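# Tighten a cable gland's locknut against its plate

## Task

Turn the locknut on the cable gland until it sits firmly tightened against the plate.

## Robot and tools

Robot: two arms, left_arm and right_arm, each ending in a five-fingered hand (right_arm a right hand, left_arm its mirror-image left hand). Calibrated bases in the scene frame: left_arm at (-0.005, +0.365, 0) m, right_arm at (+0.066, -0.449, 0) m, both turned only slightly about z. The reference pages of the scene can be viewed with show_instructions (no arguments).

Scene frame: origin on the table surface, halfway between the nominal bases; +z up, +x out across the table, +y toward left_arm. Image left/right does not match arm names. Reported positions (m), quaternions (wxyz) and velocities (m/s, rad/s) are in this frame and may be off by a few cm.

Hand point: a point fixed to each palm, about 5 cm in front of it and 15 cm out from the wrist flange. Its +z runs along straight fingers, +y points out of the palm, +x runs across the palm away from the thumb on the right hand and toward the thumb on the left hand. Straight fingertips lie 6-7 cm past the point along +z and 6 cm behind it along -y. A bracket on the little-finger side of the wrist can strike things, and with fingers level the wrist may hang below the hand point and reach the table first.

A row is 28 numbers, each in [-1, 1], always for both arms: left dx, dy, dz, rx, ry, rz, then left little, ring, middle, index, thumb_bend, thumb_turn, force_limit, speed; then the same 14 for the right arm. The six pose numbers are an offset (not a pose) from that arm's Hand target as it stood when the action or move began, along scene axes; 1.0 equals 0.6 m of travel or 180 degrees of turn. rx, ry, rz form one rotation vector, turning about the Hand target's position. Every row of one action counts from the same start, so repeating an offset in a later call moves further. Six zeros ask for the Hand target again; if the hand still rests short, send the remaining gap as an offset. The controller limits commanded orientation to 32 degrees from the measured one per step.

The hand numbers are absolute motor targets, not offsets. Fingers: +1 straight, -1 curled. thumb_bend: +1 straight, -1 fully bent. thumb_turn: +1 beside the palm, -1 across in front of it. force_limit: -1 is about 0 N, +1 is 10 N at the fingertip (15 N for the two thumb motors); a closing motor halts there. speed: near zero at -1, rising linearly to full at +0.48 and staying full to +1 (full travel 0.49 s). Use about -0.94 or slower for a gentle grip. There is no 'unchanged' value: repeat the last eight hand numbers you actually sent, or, before any, hand_measured plus hand_force_limit and hand_speed. To squeeze harder, raise force_limit and send a target more closed than hand_measured; to loosen, send one more open. With the thumb turned in, the hand grips objects about 0.035-0.065 m thick, or a handle down to about 0.025 m.

Tools:
- execute_actions: actions is a list of actions; each action is up to 15 rows, one per 1/30 s step, the last row held if fewer. cameras optionally names cameras; an empty actions list returns images and the full state.
- move: target is one row or a list of up to 15 rows, all offsets from the same starting Hand targets. speed is top path speed in m/s, 0.002 to 3.6 (default 0.25; turning up to twice that in rad/s), one value or one per target. blend in m rounds corners in a list (0 means stop at each). stop_force, 3 to 120 N for both arms, ends an arm's path when its wrist sensor feels that much push; not reliable when the hand turns, and omit it when backing off a contact. zero (default true) re-zeros before the move; blocking=false returns early (not with stop_force). Paths are straight, do not avoid obstacles or the other arm, end together, and cap at 10 s. Avoid paths passing near an arm's own base.
- wait: seconds 0 to 10, arms hold their commands.
- stop: brakes a running move.
- zoom_image: camera plus region [x0, y0, x1, y1] in pixels, at most 504 wide and high, of the newest image.
- zero_wrist_force: arm = left_arm or right_arm.
- finished_scene: optional scene = 1; ends the scene for good.

Cameras: cam_high, cam_low, cam_left_face, cam_right_face, cam_left_wrist, cam_right_wrist, each 672x504.

Results give per arm end_effector_position, end_effector_quat_wxyz, velocities (omitted when joints are still), Hand target (the offset base for the next command), Joint positions, Joint torques (total drive output, noisy), hand_measured, hand_stopped_by (moving, target, force, stalled, fault), hand_load_n (positive when the finger is pushed open; near 0 means no grip), hand_force_limit, hand_speed, and Wrist force/torque in the hand's own axes plus the peak since last shown. move adds a 'move:' line: done, off_target, moving, held or fault, with limits=paced (pose clipped) or limits=held. Neither done nor off_target proves contact or its absence. MOTOR HOT warns of heating; at 85 °C the arm is braked for 30-60 s.

Avoid: any contact torque near a joint limit (wrist joints 24.6 N m, others 132 N m) or outside force near 150 N, which freezes the arm for 10 s; targets even slightly beyond a firm contact, since arms are stiff; fast approaches; contact between the two arms or one hand closing on the other; heavy loads on fingers; releasing moving parts; and letting anything drop or leave the table.

Each tool is called after "Call:" as a command line: name --argument value for each argument, lists and objects as JSON in quotes; but a table of rows of numbers goes row by row, as --pt "numbers of a row", without its own name.

Reference images:

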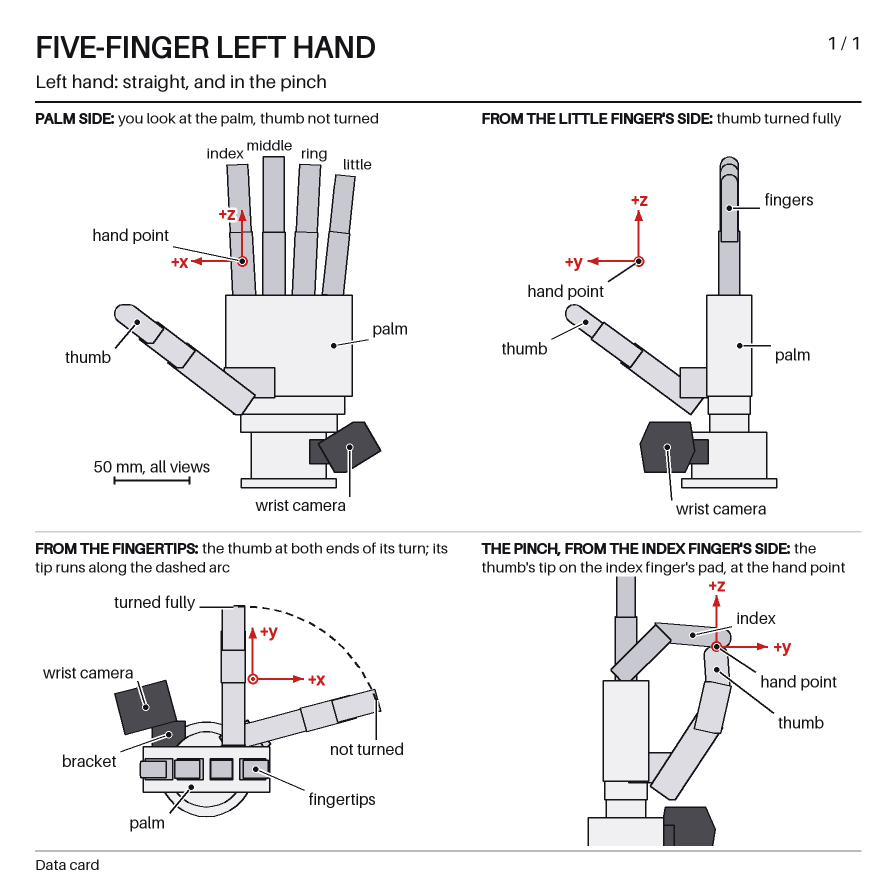

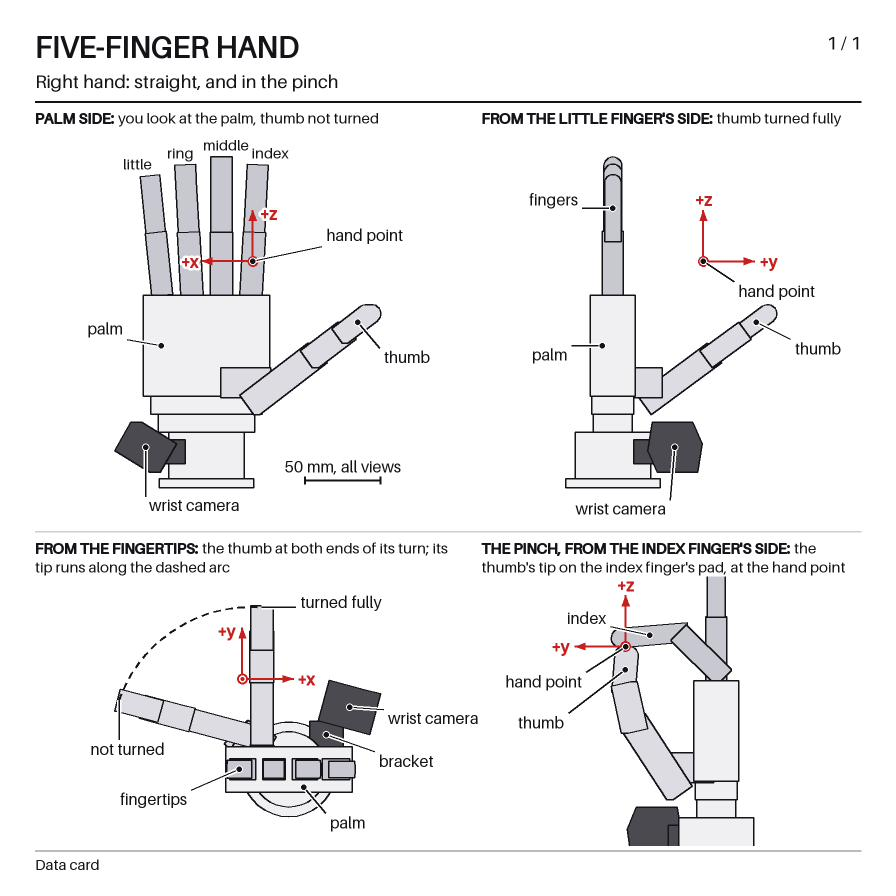

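## Session

Call:
execute_actions --actions '[]' --cameras '["all"]'

Scene clock: 0.00 s.
left_arm: end_effector_position=(+0.1740, +0.2584, +0.1793) hand_measured=(+1.000, +1.000, +1.000, +1.000, +1.000, +1.000) hand_load_n=(+0.0, +0.0, +0.0, +0.0, +0.0, +0.0) hand_stopped_by=(target, target, target, target, target, target) hand_force_limit=0.00 hand_speed=-0.80 end_effector_quat_wxyz=(+0.022, -0.486, +0.874, +0.023) | right_arm: end_effector_position=(+0.8450, -0.1318, +0.2231) hand_measured=(+1.000, +1.000, +1.000, +1.000, +1.000, +1.000) hand_load_n=(+0.0, +0.0, +0.0, +0.0, +0.0, +0.0) hand_stopped_by=(target, target, target, target, target, target) hand_force_limit=0.00 hand_speed=-0.80 end_effector_quat_wxyz=(-0.043, +0.579, +0.701, +0.413)
Joint positions: left_arm=[3.152 -1.52 -2.029 1.996 -1.632 3.722] | right_arm=[0.123 -0.732 0.776 0.906 0.936 0.103]
Joint velocities: within noise
Joint torques (N m): no reading
Motor temperatures (°C): left_arm=[30 36 36 38 48 44] | right_arm=[31 40 28 45 48 39]
Wrist force (N): no reading
Wrist torque (N m): no reading
Wrist force, peak (N): no reading
Hand target: left_arm +0.1740, +0.2584, +0.1793; +0.022, -0.486, +0.874, +0.023 | right_arm +0.8450, -0.1318, +0.2231; -0.043, +0.579, +0.701, +0.413

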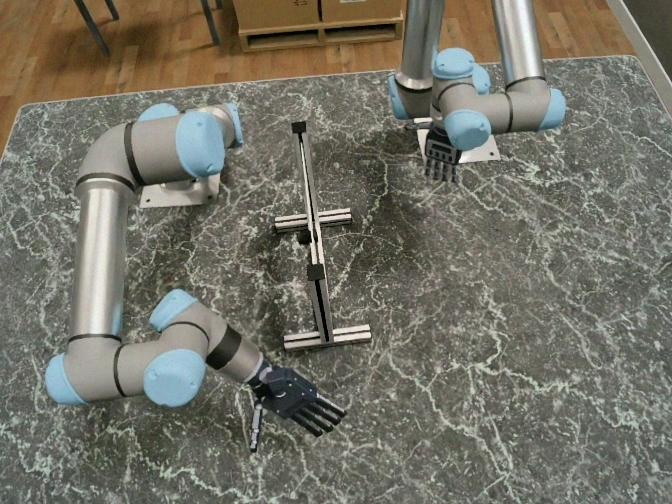

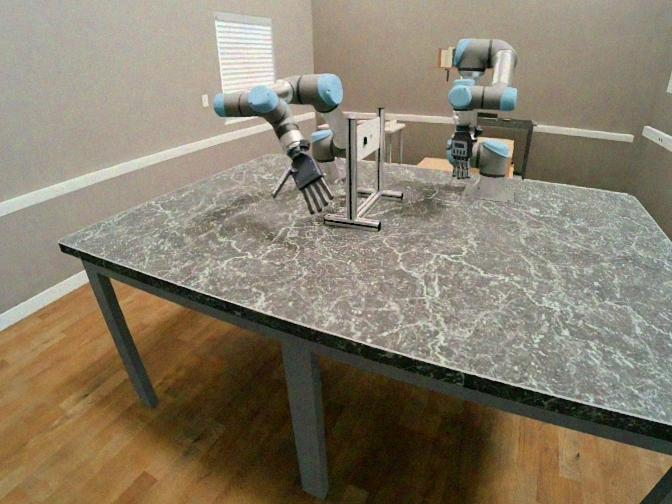

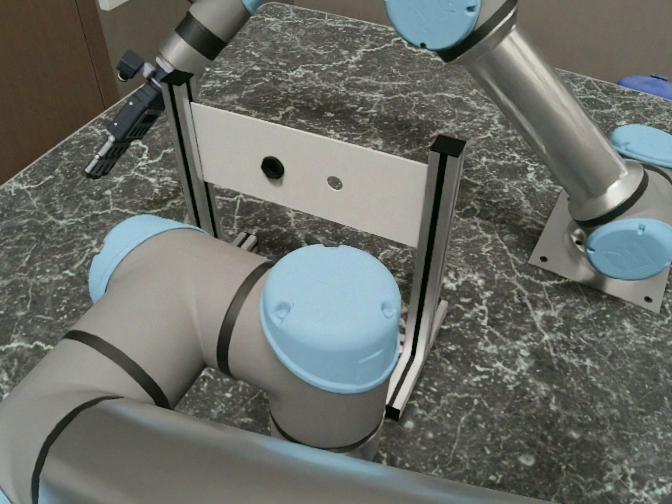

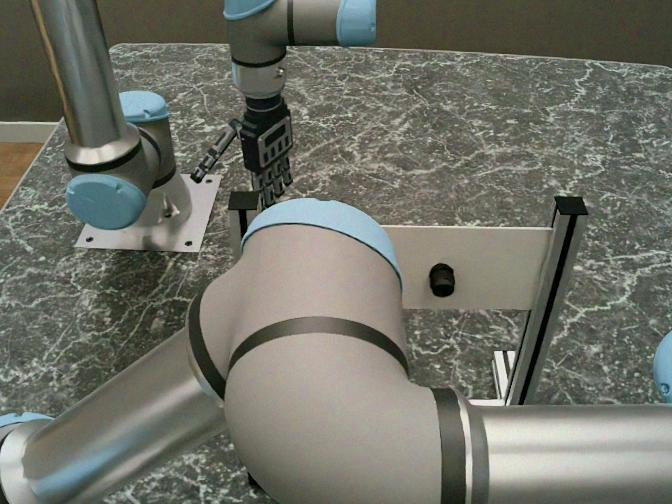

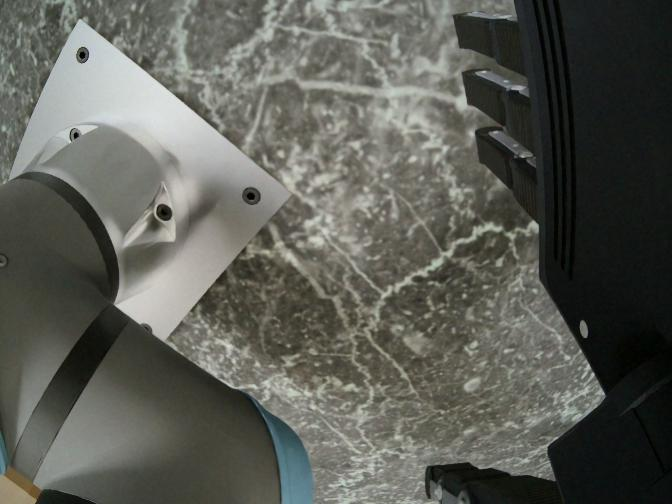

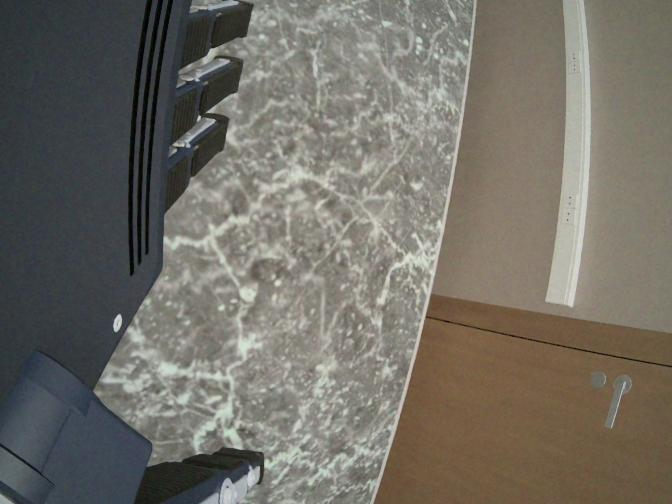

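Call:
zoom_image --camera "cam_left_face" --region '[200, 100, 400, 250]'

Call:
zoom_image --camera "cam_right_face" --region '[380, 200, 600, 365]'

Call:
zoom_image --camera "cam_high" --region '[250, 100, 400, 360]'

Call:
zoom_image --camera "cam_low" --region '[300, 90, 420, 240]'

Scaled by 2.520 from the camera's 672x504 image, which has a finer 960x720 frame.

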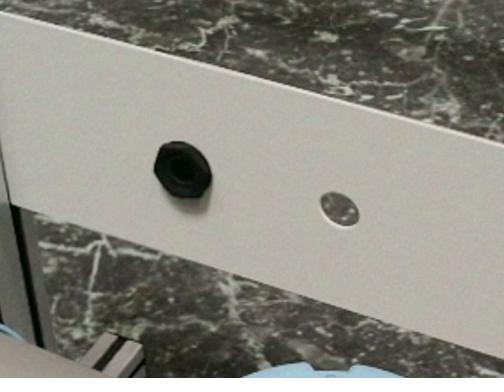

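Scaled by 2.291 from the camera's 672x504 image, which has a finer 960x720 frame.

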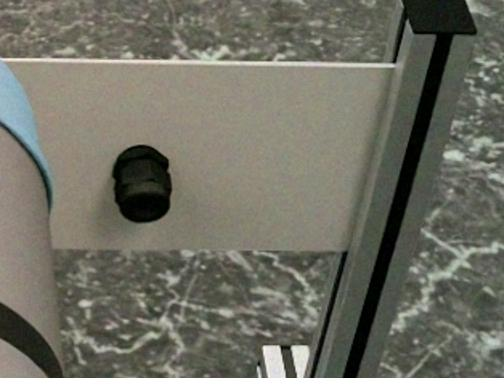

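Scaled by 1.938 from the camera's 672x504 image, which has a finer 960x720 frame.

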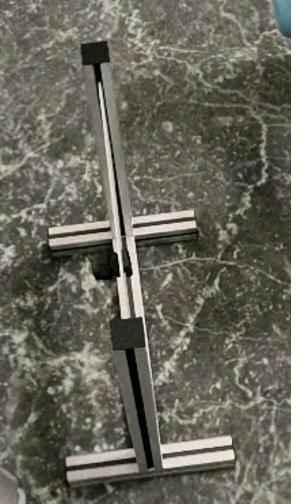

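Scaled by 3.360 from the camera's 672x504 image, which has a finer 960x720 frame.

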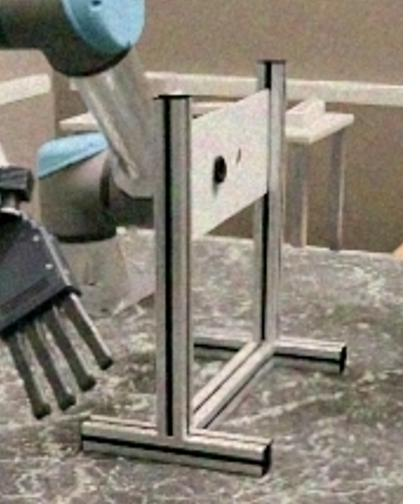

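Call:
move --pt "0.2 -0.15 0.25 -0.008 -0.009 0.34 1 1 1 1 1 1 0 -0.8 -0.1 -0.3 0.25 0 0 0 1 1 1 1 1 1 0 -0.8" --pt "0.43 -0.36 0.32 -0.017 -0.0178 0.677 1 1 1 1 1 1 0 -0.8 -0.25 -0.38 0.32 -0.2927 -0.0305 0.4104 1 1 1 1 1 1 0 -0.8" --speed 0.25 --blend '[0.05, 0]' --cameras '["all"]'

Scene clock: 11.30 s.
left_arm: end_effector_position=(+0.4320, +0.0424, +0.3713) hand_measured=(+1.000, +1.000, +1.000, +1.000, +1.000, +1.000) hand_load_n=(+0.0, +0.5, +0.0, +0.0, +0.0, +0.5) hand_stopped_by=(target, target, target, target, target, target) hand_force_limit=0.00 hand_speed=-0.80 end_effector_quat_wxyz=(+0.000, +1.000, +0.000, +0.000) | right_arm: end_effector_position=(+0.6935, -0.3599, +0.4139) hand_measured=(+1.000, +1.000, +1.000, +1.000, +1.000, +1.000) hand_load_n=(+0.0, +0.0, +0.0, +0.0, +0.0, +0.0) hand_stopped_by=(target, target, target, target, target, target) hand_force_limit=0.00 hand_speed=-0.80 end_effector_quat_wxyz=(+0.071, +0.020, +0.997, +0.024)
Joint positions: left_arm=[2.834 -2.005 -0.948 1.382 -1.571 1.276] | right_arm=[-0.166 -0.682 0.035 2.087 1.497 -1.732]
Joint torques (N m): left_arm=[-8.72 31.31 27.17 -4.64 -2.37 -1.93] | right_arm=[4.52 -58.45 -24.74 -0.62 1.74 -1.89]
Wrist force (N): left_arm=[0.0 0.1 0.2] | right_arm=[1.2 1.0 0.1]
Wrist torque (N m): left_arm=[0.01 0.02 0.07] | right_arm=[0.05 -0.13 0.24]
Wrist force, peak (N): left_arm=[-0.3 0.2 0.8] | right_arm=[1.0 1.2 -0.2]
Hand target: left_arm +0.4320, +0.0424, +0.3713; +0.000, +1.000, +0.000, +0.000 | right_arm +0.6950, -0.3598, +0.4151; +0.000, +0.000, +1.000, +0.000
Off the commanded pose: left_arm 0.000 m, 0 deg | right_arm 0.002 m, 9 deg.
elbow stopped short (right arm): the move would have taken joint 3 (elbow) straighter than the controller allows.
move: off_target (right_arm)
camera_calibration:
cam_left_wrist: T_world_to_cam=[[0.24606, 0.969208, -0.00952174, -0.14549], [0.834289, -0.206786, 0.511079, -0.541806], [0.493372, -0.1337, -0.859481, 0.223195], [0, 0, 0, 1]] pos_world=[0.377704, 0.0588128, 0.467352]
cam_right_wrist: T_world_to_cam=[[-0.218823, 0.97519, -0.0334692, 0.520444], [0.721645, 0.184827, 0.667134, -0.711756], [0.656769, 0.121832, -0.744186, 0.00527393], [0, 0, 0, 1]] pos_world=[0.624057, -0.376623, 0.49618]

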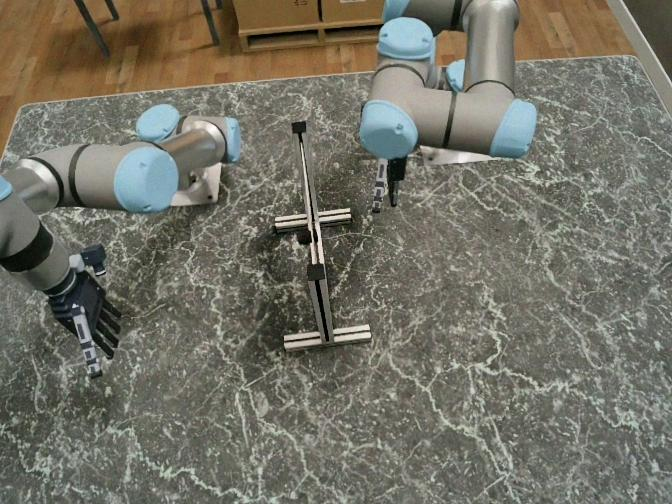

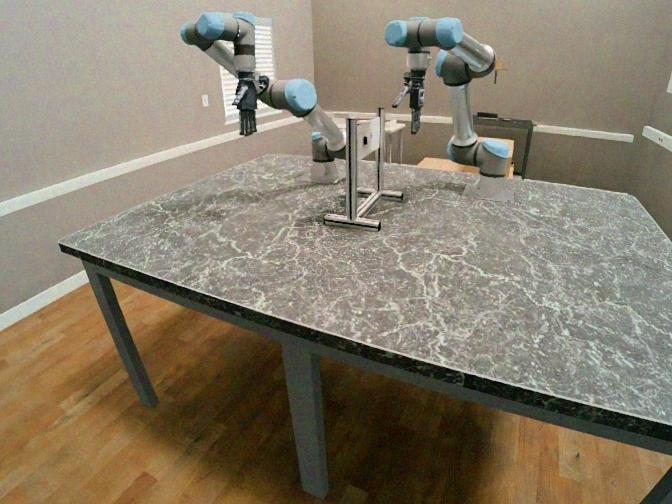

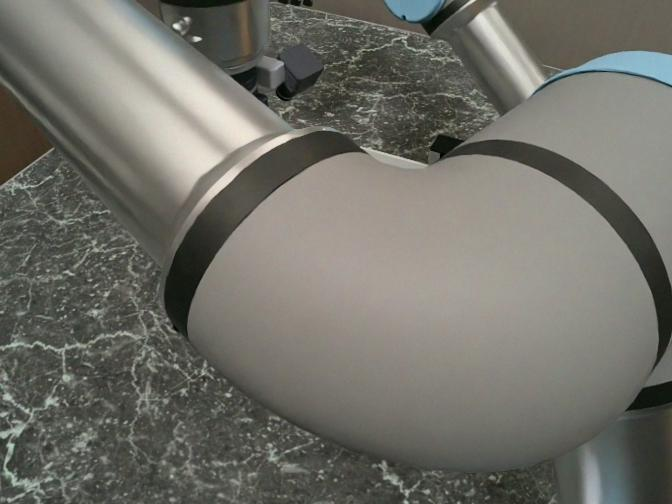

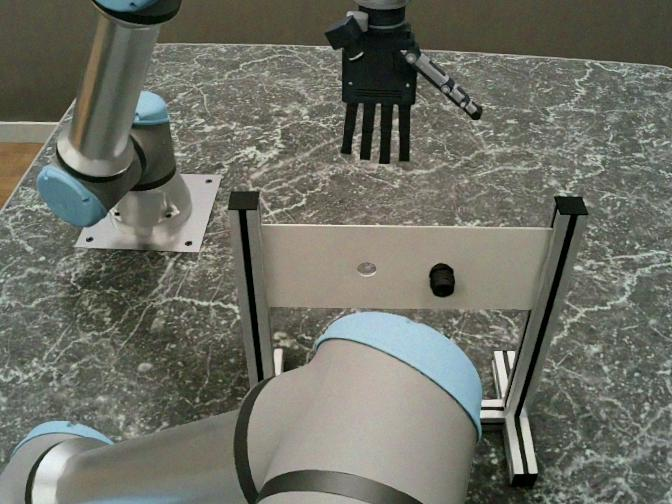

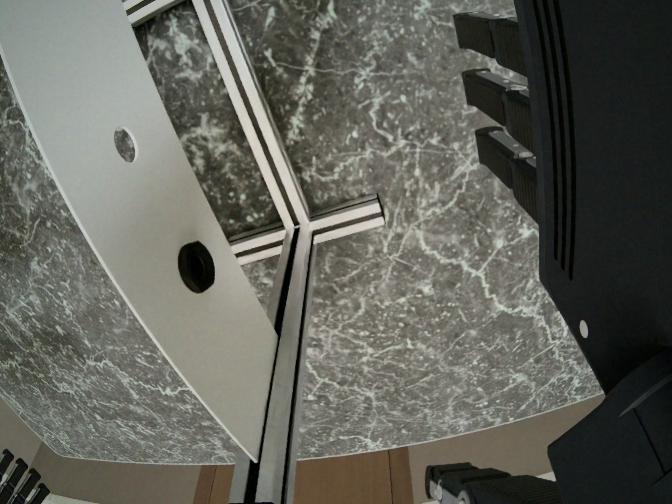

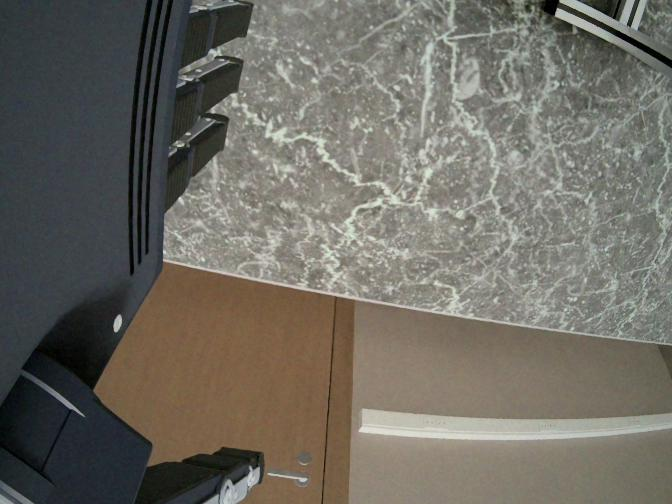

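Call:
zoom_image --camera "cam_left_wrist" --region '[100, 180, 300, 330]'

Call:
zoom_image --camera "cam_right_face" --region '[340, 220, 500, 340]'

Scaled by 2.520 from the camera's 672x504 image, which has a finer 960x720 frame.

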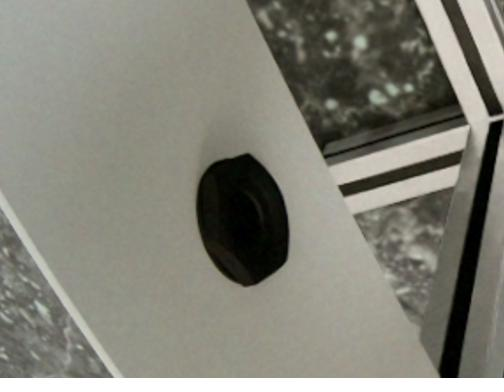

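Scaled by 3.150 from the camera's 672x504 image, which has a finer 960x720 frame.

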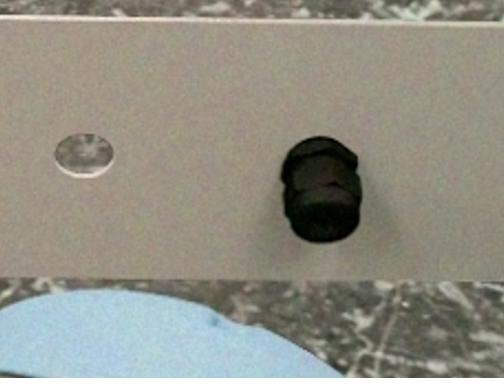

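Call:
move --target '[0.0467, -0.104, -0.1022, 0,0,0, 1,1,1,1,1,1, 0, -0.8, -0.3, 0.1, 0, 0,0,0, 1,1,1,1,1,1, 0, -0.8]' --speed 0.2 --cameras '["all"]'

Scene clock: 14.27 s.
left_arm: end_effector_position=(+0.4601, -0.0200, +0.3100) hand_measured=(+1.000, +1.000, +1.000, +1.000, +1.000, +1.000) hand_load_n=(+0.0, +0.0, +0.0, +0.0, +0.0, +0.0) hand_stopped_by=(target, target, target, target, target, target) hand_force_limit=0.00 hand_speed=-0.80 end_effector_quat_wxyz=(+0.000, +1.000, +0.000, +0.000) | right_arm: end_effector_position=(+0.5150, -0.2998, +0.4151) hand_measured=(+1.000, +1.000, +1.000, +1.000, +1.000, +1.000) hand_load_n=(+0.0, +0.0, +0.0, +0.0, +0.0, +0.0) hand_stopped_by=(target, target, target, target, target, target) hand_force_limit=0.00 hand_speed=-0.80 end_effector_quat_wxyz=(+0.000, +0.000, +1.000, +0.000)
Joint positions: left_arm=[2.734 -2.157 -0.873 1.459 -1.571 1.176] | right_arm=[-0.067 -1.269 1.019 1.821 1.57 -1.677]
Joint torques (N m): left_arm=[-8.42 38.44 27.87 0.06 -2.25 -2] | right_arm=[7.34 -41.44 -2.76 -0.15 -1.8 2.33]
Wrist force (N): left_arm=[-0.2 0.4 0.4] | right_arm=[0.6 1.0 0.1]
Wrist torque (N m): left_arm=[0.05 0.07 0.04] | right_arm=[0.05 -0.04 0.11]
Wrist force, peak (N): left_arm=[-0.4 0.7 0.6] | right_arm=[1.9 1.3 0.3]
Hand target: left_arm +0.4601, -0.0200, +0.3100; +0.000, +1.000, +0.000, +0.000 | right_arm +0.5150, -0.2998, +0.4151; +0.000, +0.000, +1.000, +0.000
Off the commanded pose: left_arm 0.000 m, 0 deg | right_arm 0.000 m, 0 deg.
move: done
camera_calibration:
cam_left_wrist: T_world_to_cam=[[0.24606, 0.969208, -0.00952174, -0.0924844], [0.834289, -0.206786, 0.511079, -0.54674], [0.493372, -0.1337, -0.859481, 0.148352], [0, 0, 0, 1]] pos_world=[0.405704, -0.00358723, 0.406052]
cam_right_wrist: T_world_to_cam=[[-0.262237, 0.963943, -0.0452374, 0.44667], [0.800017, 0.243378, 0.548398, -0.568375], [0.539634, 0.10762, -0.834993, 0.209763], [0, 0, 0, 1]] pos_world=[0.458647, -0.314809, 0.507053]

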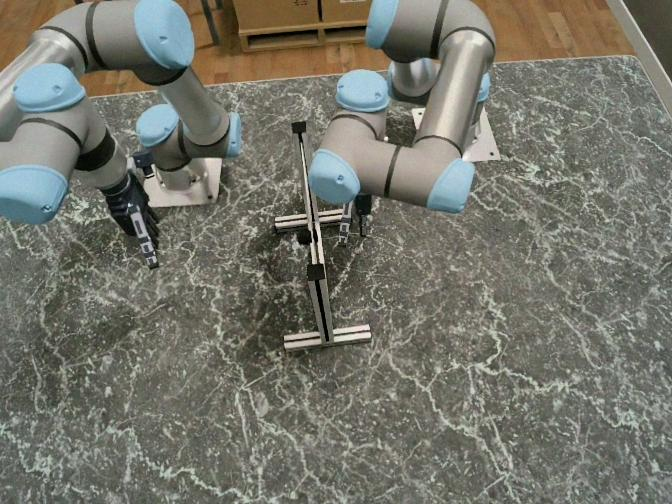

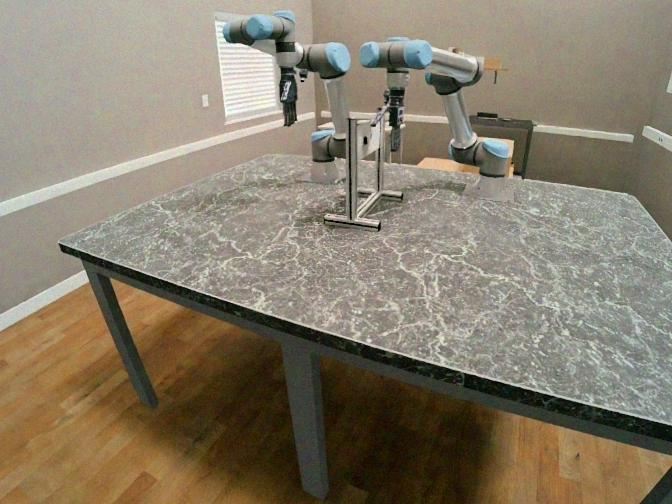

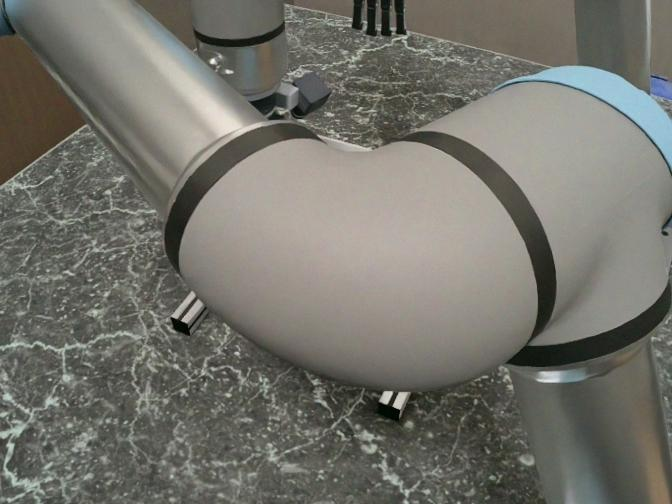

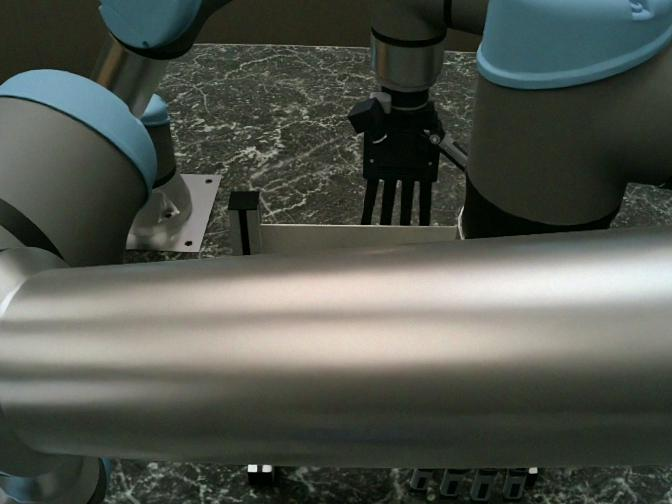

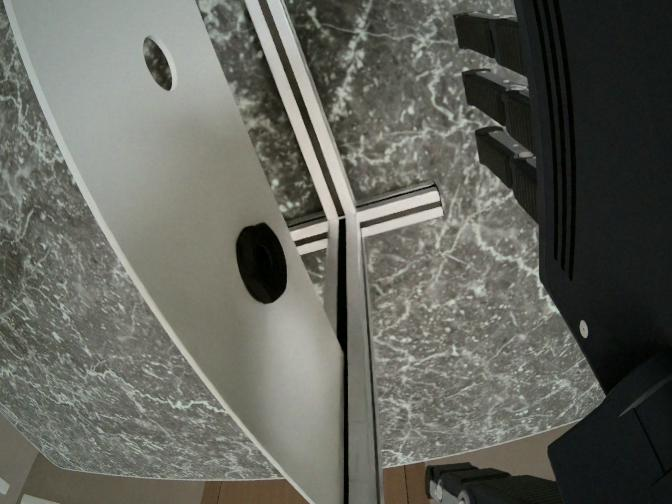

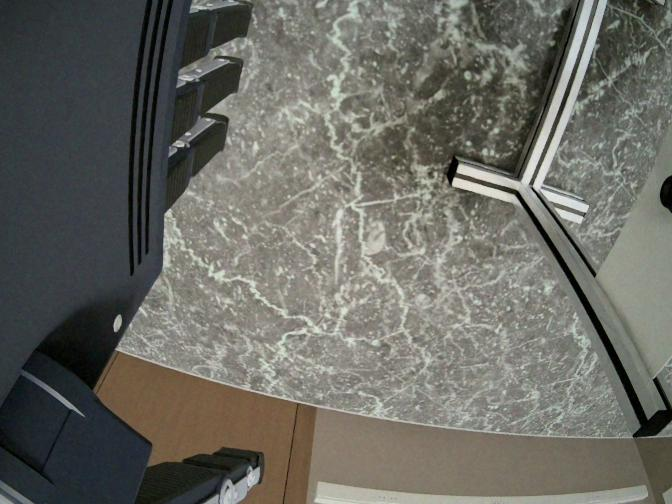

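Call:
zoom_image --camera "cam_left_wrist" --region '[210, 200, 320, 320]'

Call:
move --target '[0, 0, 0, 0,0,0, 1,1,1,1,1,1, 0, -0.8, -0.09, 0.26, -0.14, 0,0,0, 1,1,1,1,1,1, 0, -0.8]' --speed 0.2 --cameras '["cam_high","cam_right_wrist"]'

Scaled by 4.200 from the camera's 672x504 image, which has a finer 960x720 frame.

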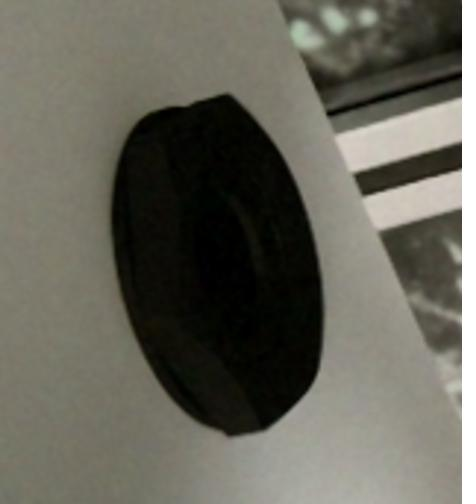

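Scene clock: 15.93 s.
left_arm: end_effector_position=(+0.4601, -0.0200, +0.3100) hand_measured=(+1.000, +1.000, +1.000, +1.000, +1.000, +1.000) hand_load_n=(+0.0, +0.0, +0.0, +0.0, +0.0, +0.0) hand_stopped_by=(target, target, target, target, target, target) hand_force_limit=0.00 hand_speed=-0.80 end_effector_quat_wxyz=(+0.000, +1.000, +0.000, +0.000) | right_arm: end_effector_position=(+0.4609, -0.1439, +0.3311) hand_measured=(+1.000, +1.000, +1.000, +1.000, +1.000, +1.000) hand_load_n=(+0.0, +0.0, +0.0, +0.0, +0.0, +0.0) hand_stopped_by=(target, target, target, target, target, target) hand_force_limit=0.00 hand_speed=-0.80 end_effector_quat_wxyz=(+0.000, +0.000, +1.000, +0.000)
Joint positions: left_arm=[2.734 -2.157 -0.873 1.459 -1.571 1.176] | right_arm=[0.323 -1.269 1.236 1.604 1.57 -1.286]
Joint torques (N m): left_arm=[-8.66 37.52 27.81 -0.97 -2.4 -2.08] | right_arm=[5.21 -18.79 -29.66 -0.07 1.89 1.98]
Wrist force (N): left_arm=[-0.2 0.8 0.4] | right_arm=[0.4 0.7 0.4]
Wrist torque (N m): left_arm=[0.08 0.05 0.04] | right_arm=[-0.01 -0.02 0.07]
Wrist force, peak (N): left_arm=[-0.2 0.8 0.4] | right_arm=[1.1 1.7 0.8]
Hand target: left_arm +0.4601, -0.0200, +0.3100; +0.000, +1.000, +0.000, +0.000 | right_arm +0.4610, -0.1438, +0.3311; +0.000, +0.000, +1.000, +0.000
Off the commanded pose: left_arm 0.000 m, 0 deg | right_arm 0.000 m, 0 deg.
move: done
camera_calibration:
cam_right_wrist: T_world_to_cam=[[-0.262237, 0.963943, -0.0452374, 0.278431], [0.800017, 0.243378, 0.548398, -0.517051], [0.539634, 0.10762, -0.834993, 0.151986], [0, 0, 0, 1]] pos_world=[0.404647, -0.158909, 0.423053]
Images, in order (width x height): cam_high 672x504, cam_right_wrist 672x504.

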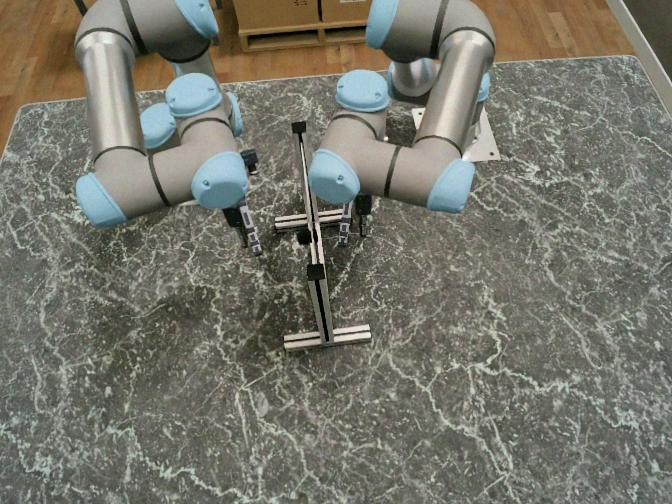

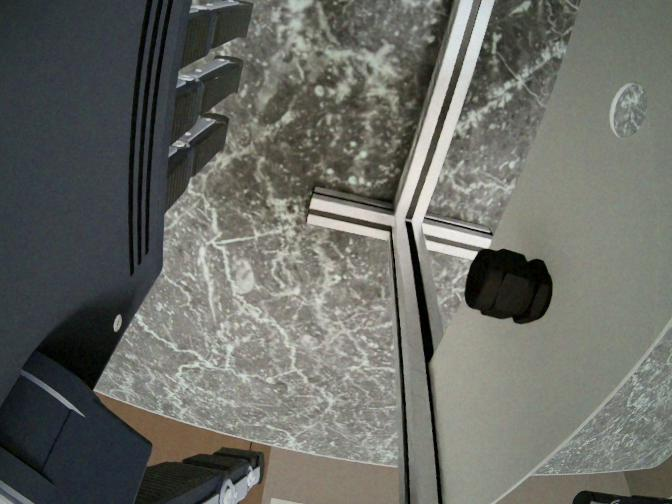

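Call:
zoom_image --camera "cam_right_wrist" --region '[450, 230, 570, 340]'

Scaled by 4.200 from the camera's 672x504 image, which has a finer 960x720 frame.

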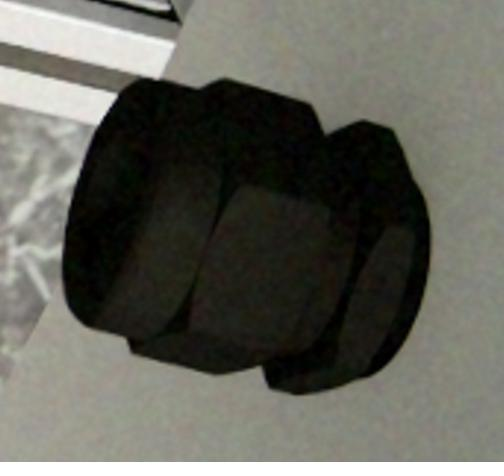

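Call:
move --target '[0, -0.0333, 0, 0,0,0, 1,1,1,1,1,1, 0, -0.8, 0, 0.075, 0, 0,0,0, 1,1,1,1,1,1, 0, -0.8]' --speed 0.1 --cameras '["cam_left_wrist","cam_right_wrist"]'

Call:
zoom_image --camera "cam_left_wrist" --region '[230, 180, 370, 320]'

Call:
zoom_image --camera "cam_right_wrist" --region '[360, 200, 500, 320]'

Scene clock: 17.90 s.
left_arm: end_effector_position=(+0.4600, -0.0400, +0.3100) hand_measured=(+1.000, +1.000, +1.000, +1.000, +1.000, +1.000) hand_load_n=(+0.0, +0.0, +0.0, +0.0, +0.0, +0.0) hand_stopped_by=(target, target, target, target, target, target) hand_force_limit=0.00 hand_speed=-0.80 end_effector_quat_wxyz=(+0.000, +1.000, +0.000, +0.000) | right_arm: end_effector_position=(+0.4606, -0.1170, +0.3309) hand_measured=(+1.000, +1.000, +1.000, +1.000, +1.000, +1.000) hand_load_n=(-0.5, +0.0, +0.0, +0.0, +0.0, +0.0) hand_stopped_by=(target, target, target, target, target, target) hand_force_limit=0.00 hand_speed=-0.80 end_effector_quat_wxyz=(+0.000, +0.000, +1.000, +0.001)
Joint positions: left_arm=[2.7 -2.197 -0.809 1.434 -1.571 1.142] | right_arm=[0.383 -1.229 1.183 1.617 1.569 -1.227]
Joint torques (N m): left_arm=[-7.42 38.43 28.21 -4.43 -0.83 -2.2] | right_arm=[-3.91 -44.83 -3.92 -0.29 2 -2.11]
Wrist force (N): left_arm=[0.0 -0.1 0.0] | right_arm=[0.7 0.6 0.8]
Wrist torque (N m): left_arm=[0.00 0.01 0.08] | right_arm=[-0.04 -0.09 0.15]
Wrist force, peak (N): left_arm=[-0.2 0.4 0.9] | right_arm=[0.3 3.9 0.9]
Hand target: left_arm +0.4601, -0.0400, +0.3100; +0.000, +1.000, +0.000, +0.000 | right_arm +0.4605, -0.1171, +0.3309; +0.000, +0.000, +1.000, +0.001 (not the last commanded pose)
Off the commanded pose: left_arm 0.000 m, 0 deg | right_arm 0.018 m, 0 deg.
move: held (right_arm; a check stopped the path); limits=held
pose unreachable (right arm): on one or more control steps of this call, first in action 0 (counted from 0), this arm could not follow its commanded pose, so it was not sent that pose on those steps. It may still have moved: this result reports where it is.
cause: moving toward the commanded pose would bring a part of the arm too close to another arm (a part of this arm just beyond joint 4 (wrist 1) and a part of the left arm just beyond its joint 4 (wrist 1), along the way the arms are being sent, or toward where that arm still pushes).
camera_calibration:
cam_left_wrist: T_world_to_cam=[[0.246019, 0.969217, -0.00968885, -0.0730152], [0.83435, -0.206677, 0.511023, -0.550875], [0.493289, -0.133805, -0.859513, 0.145722], [0, 0, 0, 1]] pos_world=[0.405703, -0.0235875, 0.406052]
cam_right_wrist: T_world_to_cam=[[-0.262687, 0.963863, -0.0443162, 0.252264], [0.799773, 0.243201, 0.548833, -0.52331], [0.539777, 0.108728, -0.834757, 0.149222], [0, 0, 0, 1]] pos_world=[0.404248, -0.132104, 0.422953]
Images, in order (width x height): cam_left_wrist 672x504, cam_right_wrist 672x504.

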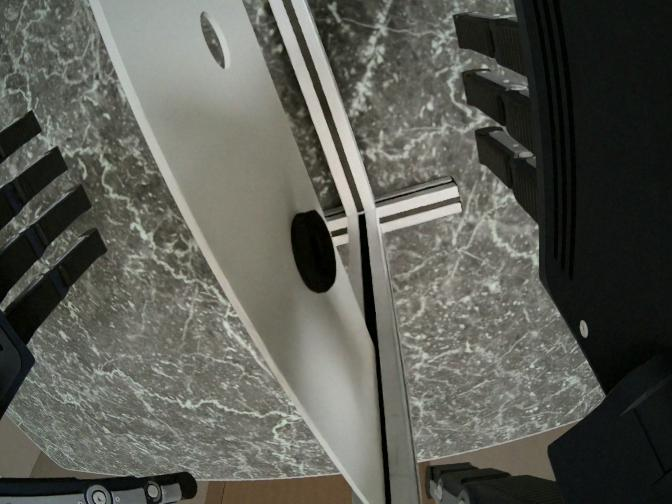

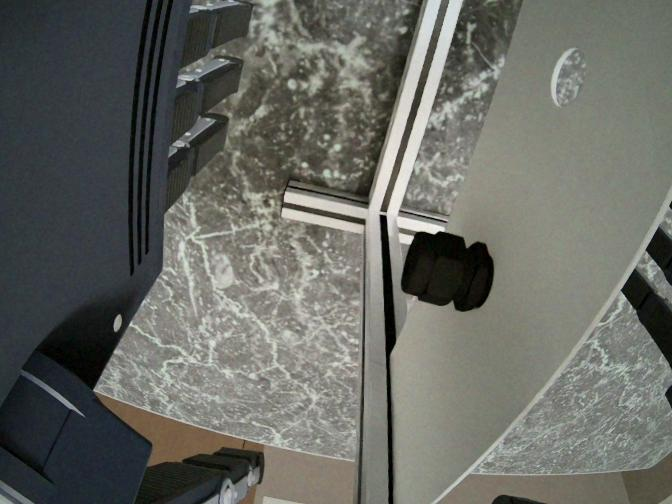

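Scaled by 3.600 from the camera's 672x504 image, which has a finer 960x720 frame.

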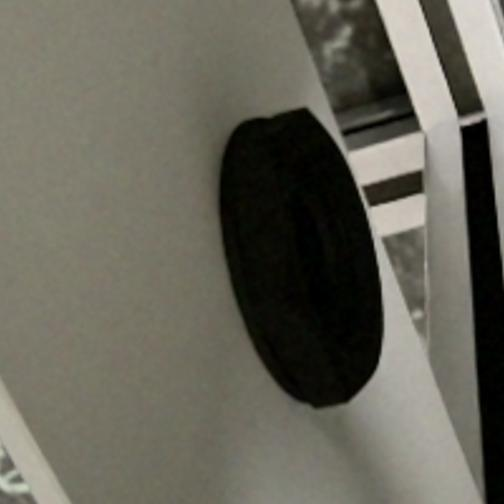

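Scaled by 3.600 from the camera's 672x504 image, which has a finer 960x720 frame.

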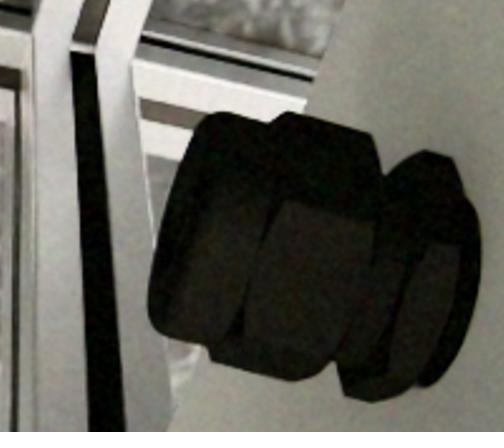

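Call:
move --pt "-0.01 0 0.1 0 0 0 1 1 1 1 1 1 0 -0.8 0 -0.2 0 0 0 0 1 1 1 1 1 1 0 -0.8" --pt "-0.01 -0.047 0.1 0 0 0 1 1 1 1 1 1 0 -0.8 0 -0.25 0 0 0 0 1 1 1 1 1 1 0 -0.8" --speed 0.15 --blend '[0.01, 0]' --cameras '["cam_left_wrist","cam_high","cam_right_face","cam_right_wrist"]'

Call:
zoom_image --camera "cam_left_wrist" --region '[260, 180, 460, 330]'

Call:
zoom_image --camera "cam_high" --region '[260, 180, 360, 280]'

Scene clock: 20.27 s.
left_arm: end_effector_position=(+0.4541, -0.0682, +0.3699) hand_measured=(+1.000, +1.000, +1.000, +1.000, +1.000, +1.000) hand_load_n=(+0.0, +0.0, +0.0, +0.0, +0.0, +0.0) hand_stopped_by=(target, target, target, target, target, target) hand_force_limit=0.00 hand_speed=-0.80 end_effector_quat_wxyz=(+0.000, +1.000, +0.000, +0.000) | right_arm: end_effector_position=(+0.4605, -0.2670, +0.3309) hand_measured=(+1.000, +1.000, +1.000, +1.000, +1.000, +1.000) hand_load_n=(+0.0, +0.0, +0.0, +0.0, +0.0, +0.0) hand_stopped_by=(target, target, target, target, target, target) hand_force_limit=0.00 hand_speed=-0.80 end_effector_quat_wxyz=(+0.000, +0.000, +1.000, +0.001)
Joint positions: left_arm=[2.649 -2.31 -0.456 1.195 -1.571 1.09] | right_arm=[0.008 -1.411 1.414 1.568 1.569 -1.603]
Joint torques (N m): left_arm=[-8.44 42.31 26.55 -4.76 -2.35 -1.92] | right_arm=[-6.09 -34.63 -4.85 -0.21 -1.89 -1.99]
Wrist force (N): left_arm=[-0.3 0.3 0.4] | right_arm=[1.1 0.6 0.2]
Wrist torque (N m): left_arm=[0.00 0.07 0.07] | right_arm=[0.00 -0.11 0.21]
Wrist force, peak (N): left_arm=[0.2 0.8 0.6] | right_arm=[0.7 1.7 0.6]
Hand target: left_arm +0.4541, -0.0682, +0.3700; +0.000, +1.000, +0.000, +0.000 | right_arm +0.4605, -0.2671, +0.3309; +0.000, +0.000, +1.000, +0.001
Off the commanded pose: left_arm 0.000 m, 0 deg | right_arm 0.000 m, 0 deg.
move: done
camera_calibration:
cam_left_wrist: T_world_to_cam=[[0.24606, 0.969208, -0.00952174, -0.0437209], [0.834289, -0.206786, 0.511079, -0.582366], [0.493372, -0.1337, -0.859481, 0.196437], [0, 0, 0, 1]] pos_world=[0.399704, -0.0517872, 0.466052]
cam_right_wrist: T_world_to_cam=[[-0.262673, 0.963866, -0.0443381, 0.396945], [0.799729, 0.243192, 0.548899, -0.486819], [0.539848, 0.108723, -0.834712, 0.165494], [0, 0, 0, 1]] pos_world=[0.404249, -0.282204, 0.422953]
Images, in order (width x height): cam_high 672x504, cam_right_face 672x504, cam_left_wrist 672x504, cam_right_wrist 672x504.

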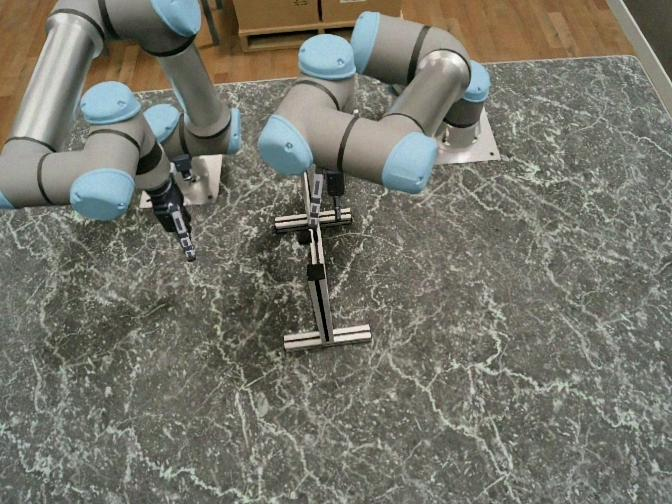

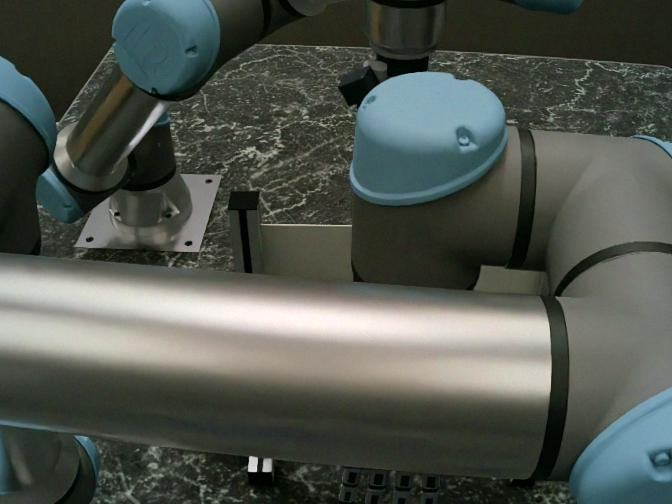

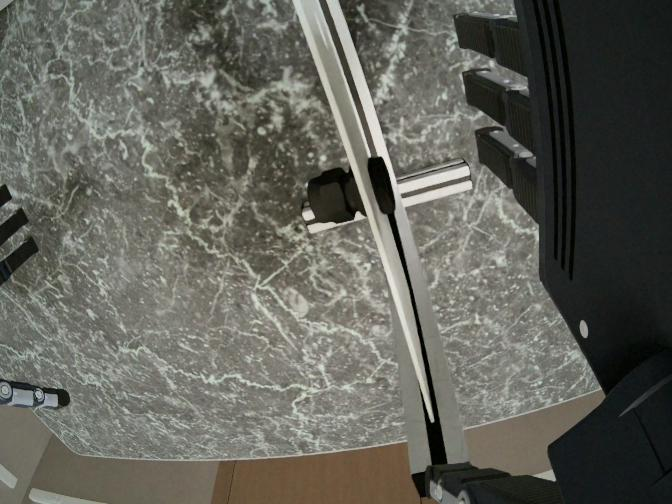

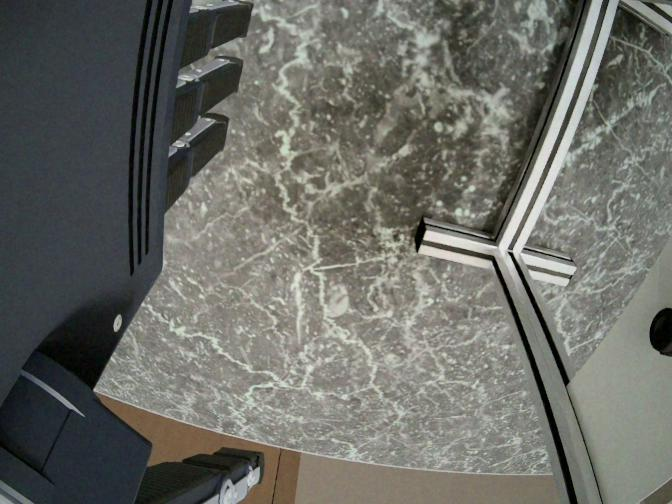

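Scaled by 2.520 from the camera's 672x504 image, which has a finer 960x720 frame.

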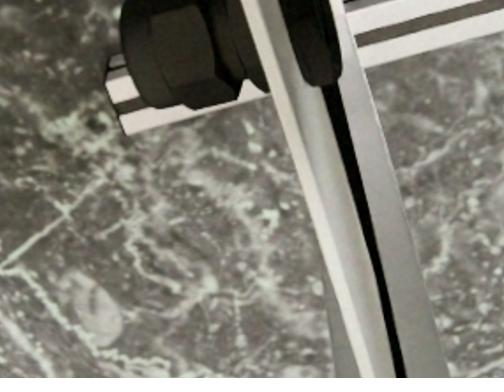

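Scaled by 5.040 from the camera's 672x504 image, which has a finer 960x720 frame.

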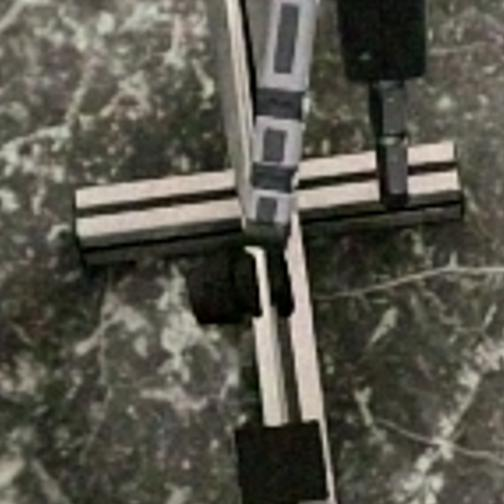

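Call:
zoom_image --camera "cam_left_wrist" --region '[290, 130, 430, 250]'

Scaled by 3.600 from the camera's 672x504 image, which has a finer 960x720 frame.

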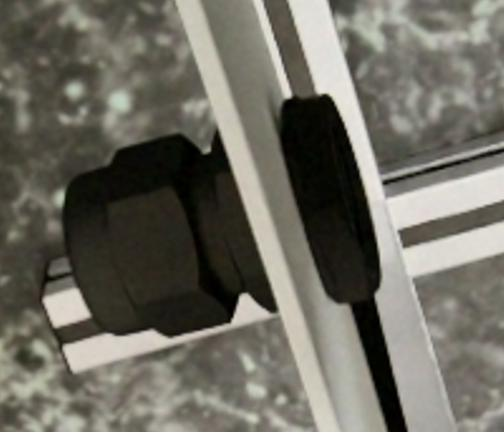

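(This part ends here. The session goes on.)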